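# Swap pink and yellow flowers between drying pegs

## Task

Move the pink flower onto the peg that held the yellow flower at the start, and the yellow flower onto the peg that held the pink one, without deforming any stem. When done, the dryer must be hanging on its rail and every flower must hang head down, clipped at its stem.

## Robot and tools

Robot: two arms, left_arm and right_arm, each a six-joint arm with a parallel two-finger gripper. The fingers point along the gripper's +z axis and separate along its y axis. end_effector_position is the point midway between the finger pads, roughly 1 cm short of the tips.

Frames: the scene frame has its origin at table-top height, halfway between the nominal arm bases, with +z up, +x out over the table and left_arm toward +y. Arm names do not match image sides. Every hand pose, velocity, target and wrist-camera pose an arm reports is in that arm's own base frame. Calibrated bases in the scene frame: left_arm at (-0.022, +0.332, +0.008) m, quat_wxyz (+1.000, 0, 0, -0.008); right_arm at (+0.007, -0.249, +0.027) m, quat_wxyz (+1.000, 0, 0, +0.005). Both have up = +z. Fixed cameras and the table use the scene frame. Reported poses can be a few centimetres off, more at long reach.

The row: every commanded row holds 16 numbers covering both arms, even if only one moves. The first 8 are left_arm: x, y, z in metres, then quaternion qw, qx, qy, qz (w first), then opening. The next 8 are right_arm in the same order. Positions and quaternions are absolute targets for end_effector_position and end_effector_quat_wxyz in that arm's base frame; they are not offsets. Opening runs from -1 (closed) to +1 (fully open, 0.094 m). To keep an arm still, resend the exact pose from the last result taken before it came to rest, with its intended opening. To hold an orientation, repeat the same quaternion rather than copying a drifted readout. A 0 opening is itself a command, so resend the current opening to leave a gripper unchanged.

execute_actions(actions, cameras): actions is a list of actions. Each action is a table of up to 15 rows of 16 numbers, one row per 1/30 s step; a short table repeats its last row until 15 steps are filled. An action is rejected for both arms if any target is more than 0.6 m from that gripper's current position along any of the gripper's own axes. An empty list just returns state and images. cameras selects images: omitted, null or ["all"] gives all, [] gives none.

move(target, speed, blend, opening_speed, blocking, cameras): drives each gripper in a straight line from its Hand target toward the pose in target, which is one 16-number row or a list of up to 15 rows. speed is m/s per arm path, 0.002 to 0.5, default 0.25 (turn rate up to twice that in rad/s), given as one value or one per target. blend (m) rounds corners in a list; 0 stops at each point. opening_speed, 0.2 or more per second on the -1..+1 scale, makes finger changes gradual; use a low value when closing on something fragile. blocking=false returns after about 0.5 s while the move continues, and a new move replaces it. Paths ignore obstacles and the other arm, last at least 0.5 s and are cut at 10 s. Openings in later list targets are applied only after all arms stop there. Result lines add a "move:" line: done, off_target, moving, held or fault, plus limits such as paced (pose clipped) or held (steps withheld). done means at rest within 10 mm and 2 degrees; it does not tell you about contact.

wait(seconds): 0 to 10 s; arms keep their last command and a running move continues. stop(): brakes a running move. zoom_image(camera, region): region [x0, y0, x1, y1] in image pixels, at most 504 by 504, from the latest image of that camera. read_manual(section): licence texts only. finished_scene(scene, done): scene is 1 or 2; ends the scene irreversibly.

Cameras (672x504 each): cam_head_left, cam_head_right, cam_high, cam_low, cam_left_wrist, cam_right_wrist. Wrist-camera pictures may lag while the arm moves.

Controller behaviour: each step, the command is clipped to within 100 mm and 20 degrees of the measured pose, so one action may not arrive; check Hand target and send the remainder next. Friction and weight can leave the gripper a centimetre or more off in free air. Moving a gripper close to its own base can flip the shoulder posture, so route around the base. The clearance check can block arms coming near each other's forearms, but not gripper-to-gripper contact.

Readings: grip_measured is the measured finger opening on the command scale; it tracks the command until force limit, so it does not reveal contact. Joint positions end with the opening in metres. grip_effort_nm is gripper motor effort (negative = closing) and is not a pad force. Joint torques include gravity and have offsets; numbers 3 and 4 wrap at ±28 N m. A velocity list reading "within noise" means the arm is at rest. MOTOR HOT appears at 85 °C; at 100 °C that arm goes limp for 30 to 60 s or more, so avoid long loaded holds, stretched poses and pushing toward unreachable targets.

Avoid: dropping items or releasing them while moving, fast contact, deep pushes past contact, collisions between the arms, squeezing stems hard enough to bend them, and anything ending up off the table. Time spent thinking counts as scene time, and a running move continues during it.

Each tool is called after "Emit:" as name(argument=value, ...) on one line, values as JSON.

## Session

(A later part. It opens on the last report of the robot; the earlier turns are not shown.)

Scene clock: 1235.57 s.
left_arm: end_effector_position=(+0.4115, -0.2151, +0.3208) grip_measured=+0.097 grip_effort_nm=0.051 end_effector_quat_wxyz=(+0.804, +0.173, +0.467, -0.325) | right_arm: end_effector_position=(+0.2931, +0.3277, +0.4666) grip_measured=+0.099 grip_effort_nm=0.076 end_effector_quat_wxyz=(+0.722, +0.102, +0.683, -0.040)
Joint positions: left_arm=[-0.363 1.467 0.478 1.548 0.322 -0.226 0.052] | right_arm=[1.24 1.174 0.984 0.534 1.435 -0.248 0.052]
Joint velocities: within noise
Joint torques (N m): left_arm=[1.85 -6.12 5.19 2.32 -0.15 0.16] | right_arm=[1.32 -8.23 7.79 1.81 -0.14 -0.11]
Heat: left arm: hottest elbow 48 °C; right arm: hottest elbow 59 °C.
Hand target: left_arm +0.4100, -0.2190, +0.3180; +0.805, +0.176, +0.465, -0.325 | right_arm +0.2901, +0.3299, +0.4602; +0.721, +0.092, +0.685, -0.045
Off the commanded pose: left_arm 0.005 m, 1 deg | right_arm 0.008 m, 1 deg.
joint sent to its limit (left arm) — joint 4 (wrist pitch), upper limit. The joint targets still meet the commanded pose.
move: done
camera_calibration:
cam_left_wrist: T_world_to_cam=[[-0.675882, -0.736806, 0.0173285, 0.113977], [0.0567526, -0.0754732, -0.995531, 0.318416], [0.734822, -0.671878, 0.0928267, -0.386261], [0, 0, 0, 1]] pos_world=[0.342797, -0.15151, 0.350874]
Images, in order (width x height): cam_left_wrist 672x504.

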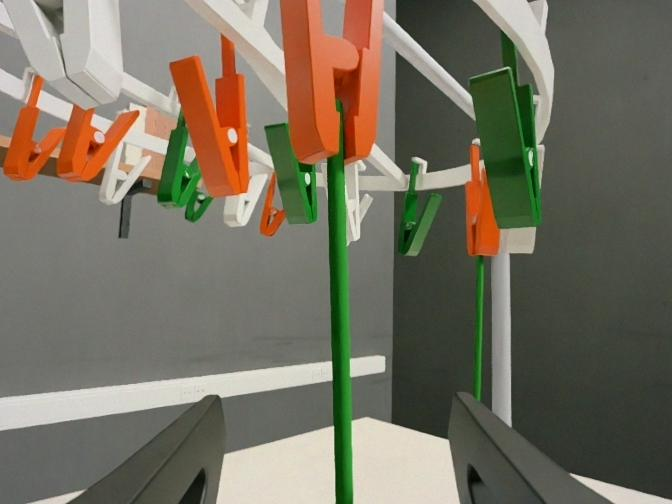

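Emit:
move(target=[[0.3700,-0.1790,0.3120,0.7900,0.1900,0.4900,-0.3200,0.1,0.2900,0.3300,0.4600,0.7215,0.0924,0.6846,-0.0449,0.1],[0.2900,-0.1000,0.2700,0.7400,0.2200,0.5600,-0.3000,0.1,0.2900,0.3300,0.4600,0.7215,0.0924,0.6846,-0.0449,0.1]], speed=[0.05,0.15], blend=[0.02,0])

Scene clock: 1241.50 s.
left_arm: end_effector_position=(+0.2893, -0.1025, +0.2677) grip_measured=+0.098 grip_effort_nm=0.051 end_effector_quat_wxyz=(+0.740, +0.224, +0.559, -0.300) | right_arm: end_effector_position=(+0.2931, +0.3277, +0.4666) grip_measured=+0.099 grip_effort_nm=0.071 end_effector_quat_wxyz=(+0.722, +0.102, +0.683, -0.040)
Joint positions: left_arm=[0.074 0.904 0.087 1.222 0.798 -0.302 0.052] | right_arm=[1.24 1.174 0.984 0.534 1.435 -0.248 0.052]
Joint velocities: within noise
Joint torques (N m): left_arm=[3.25 -1.67 6.54 1.28 -0.03 -0.06] | right_arm=[1.2 -8.29 7.86 1.81 -0.14 -0.14]
Heat: left arm: hottest elbow 48 °C; right arm: hottest elbow 58 °C.
Hand target: left_arm +0.2899, -0.1000, +0.2699; +0.740, +0.220, +0.560, -0.300 | right_arm +0.2901, +0.3299, +0.4602; +0.721, +0.092, +0.685, -0.045
Off the commanded pose: left_arm 0.004 m, 0 deg | right_arm 0.008 m, 1 deg.
move: done
camera_calibration:
cam_left_wrist: T_world_to_cam=[[-0.68789, -0.72578, -0.00710757, 0.126394], [-0.108153, 0.11218, -0.987785, 0.345889], [0.717711, -0.678719, -0.155663, -0.14508], [0, 0, 0, 1]] pos_world=[0.228479, -0.0455363, 0.319979]
cam_right_wrist: T_world_to_cam=[[-0.191726, -0.97789, -0.0834992, 0.414464], [-0.351124, 0.14779, -0.924592, 0.527065], [0.916489, -0.14795, -0.371696, 0.0402176], [0, 0, 0, 1]] pos_world=[0.22767, 0.333355, 0.536876]

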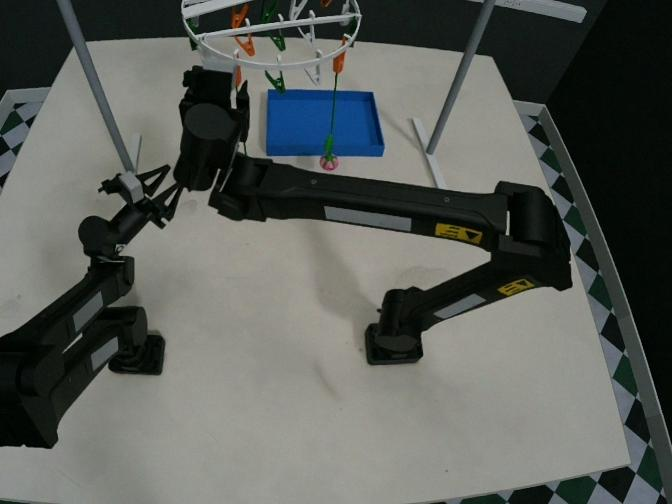

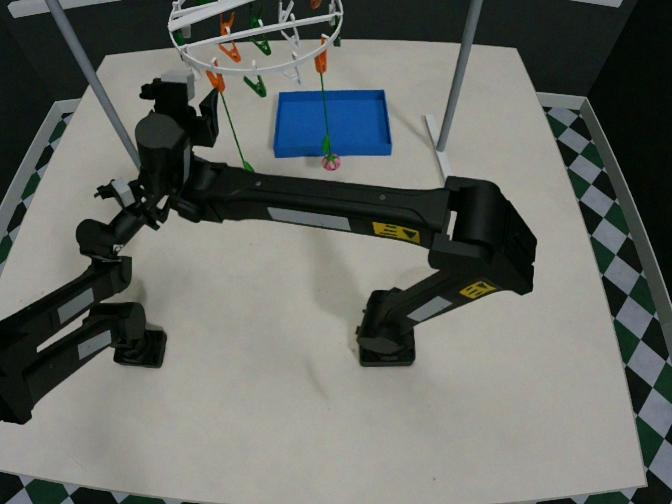

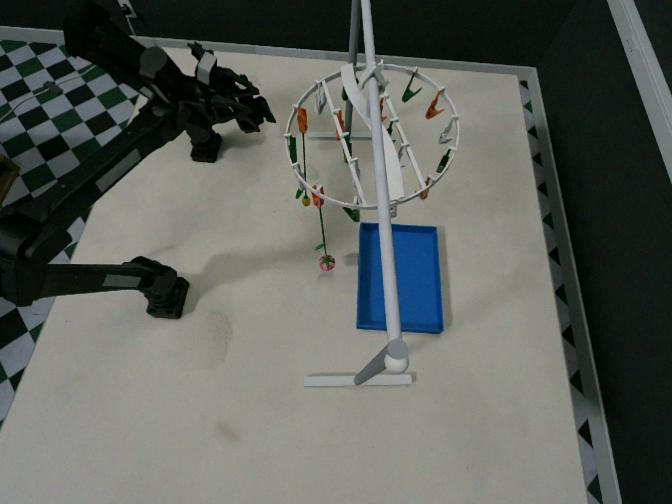

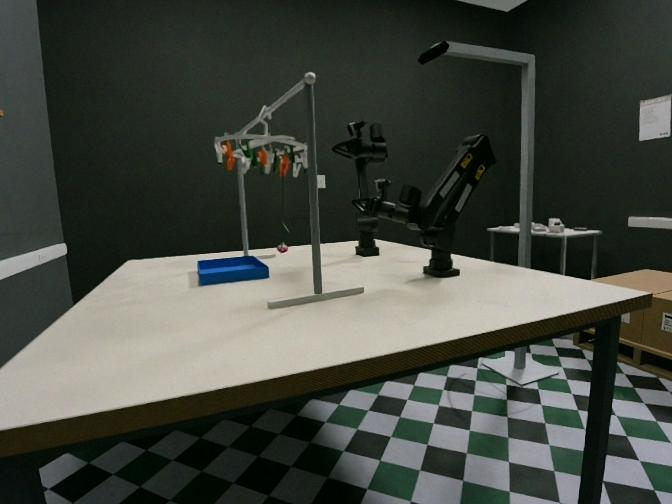

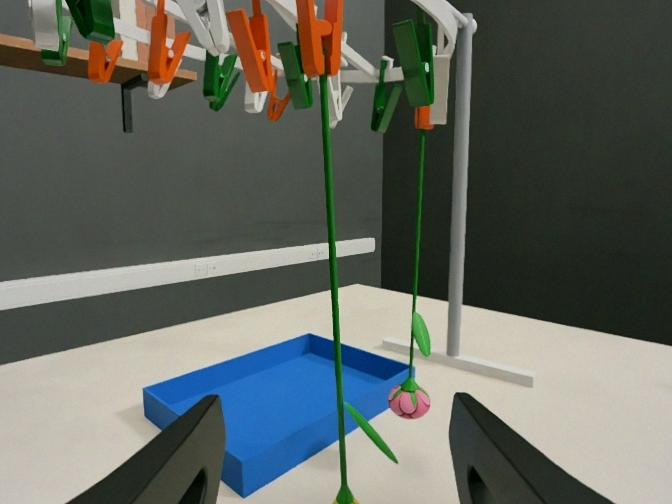

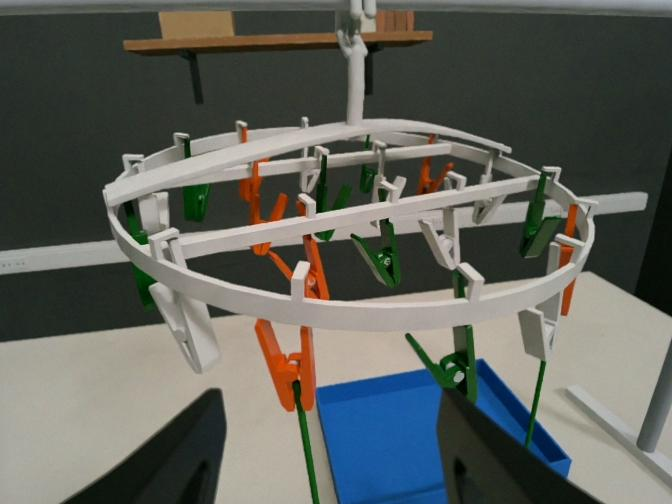

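Emit:
finished_scene(scene=1)

The scene is finished: the task was done.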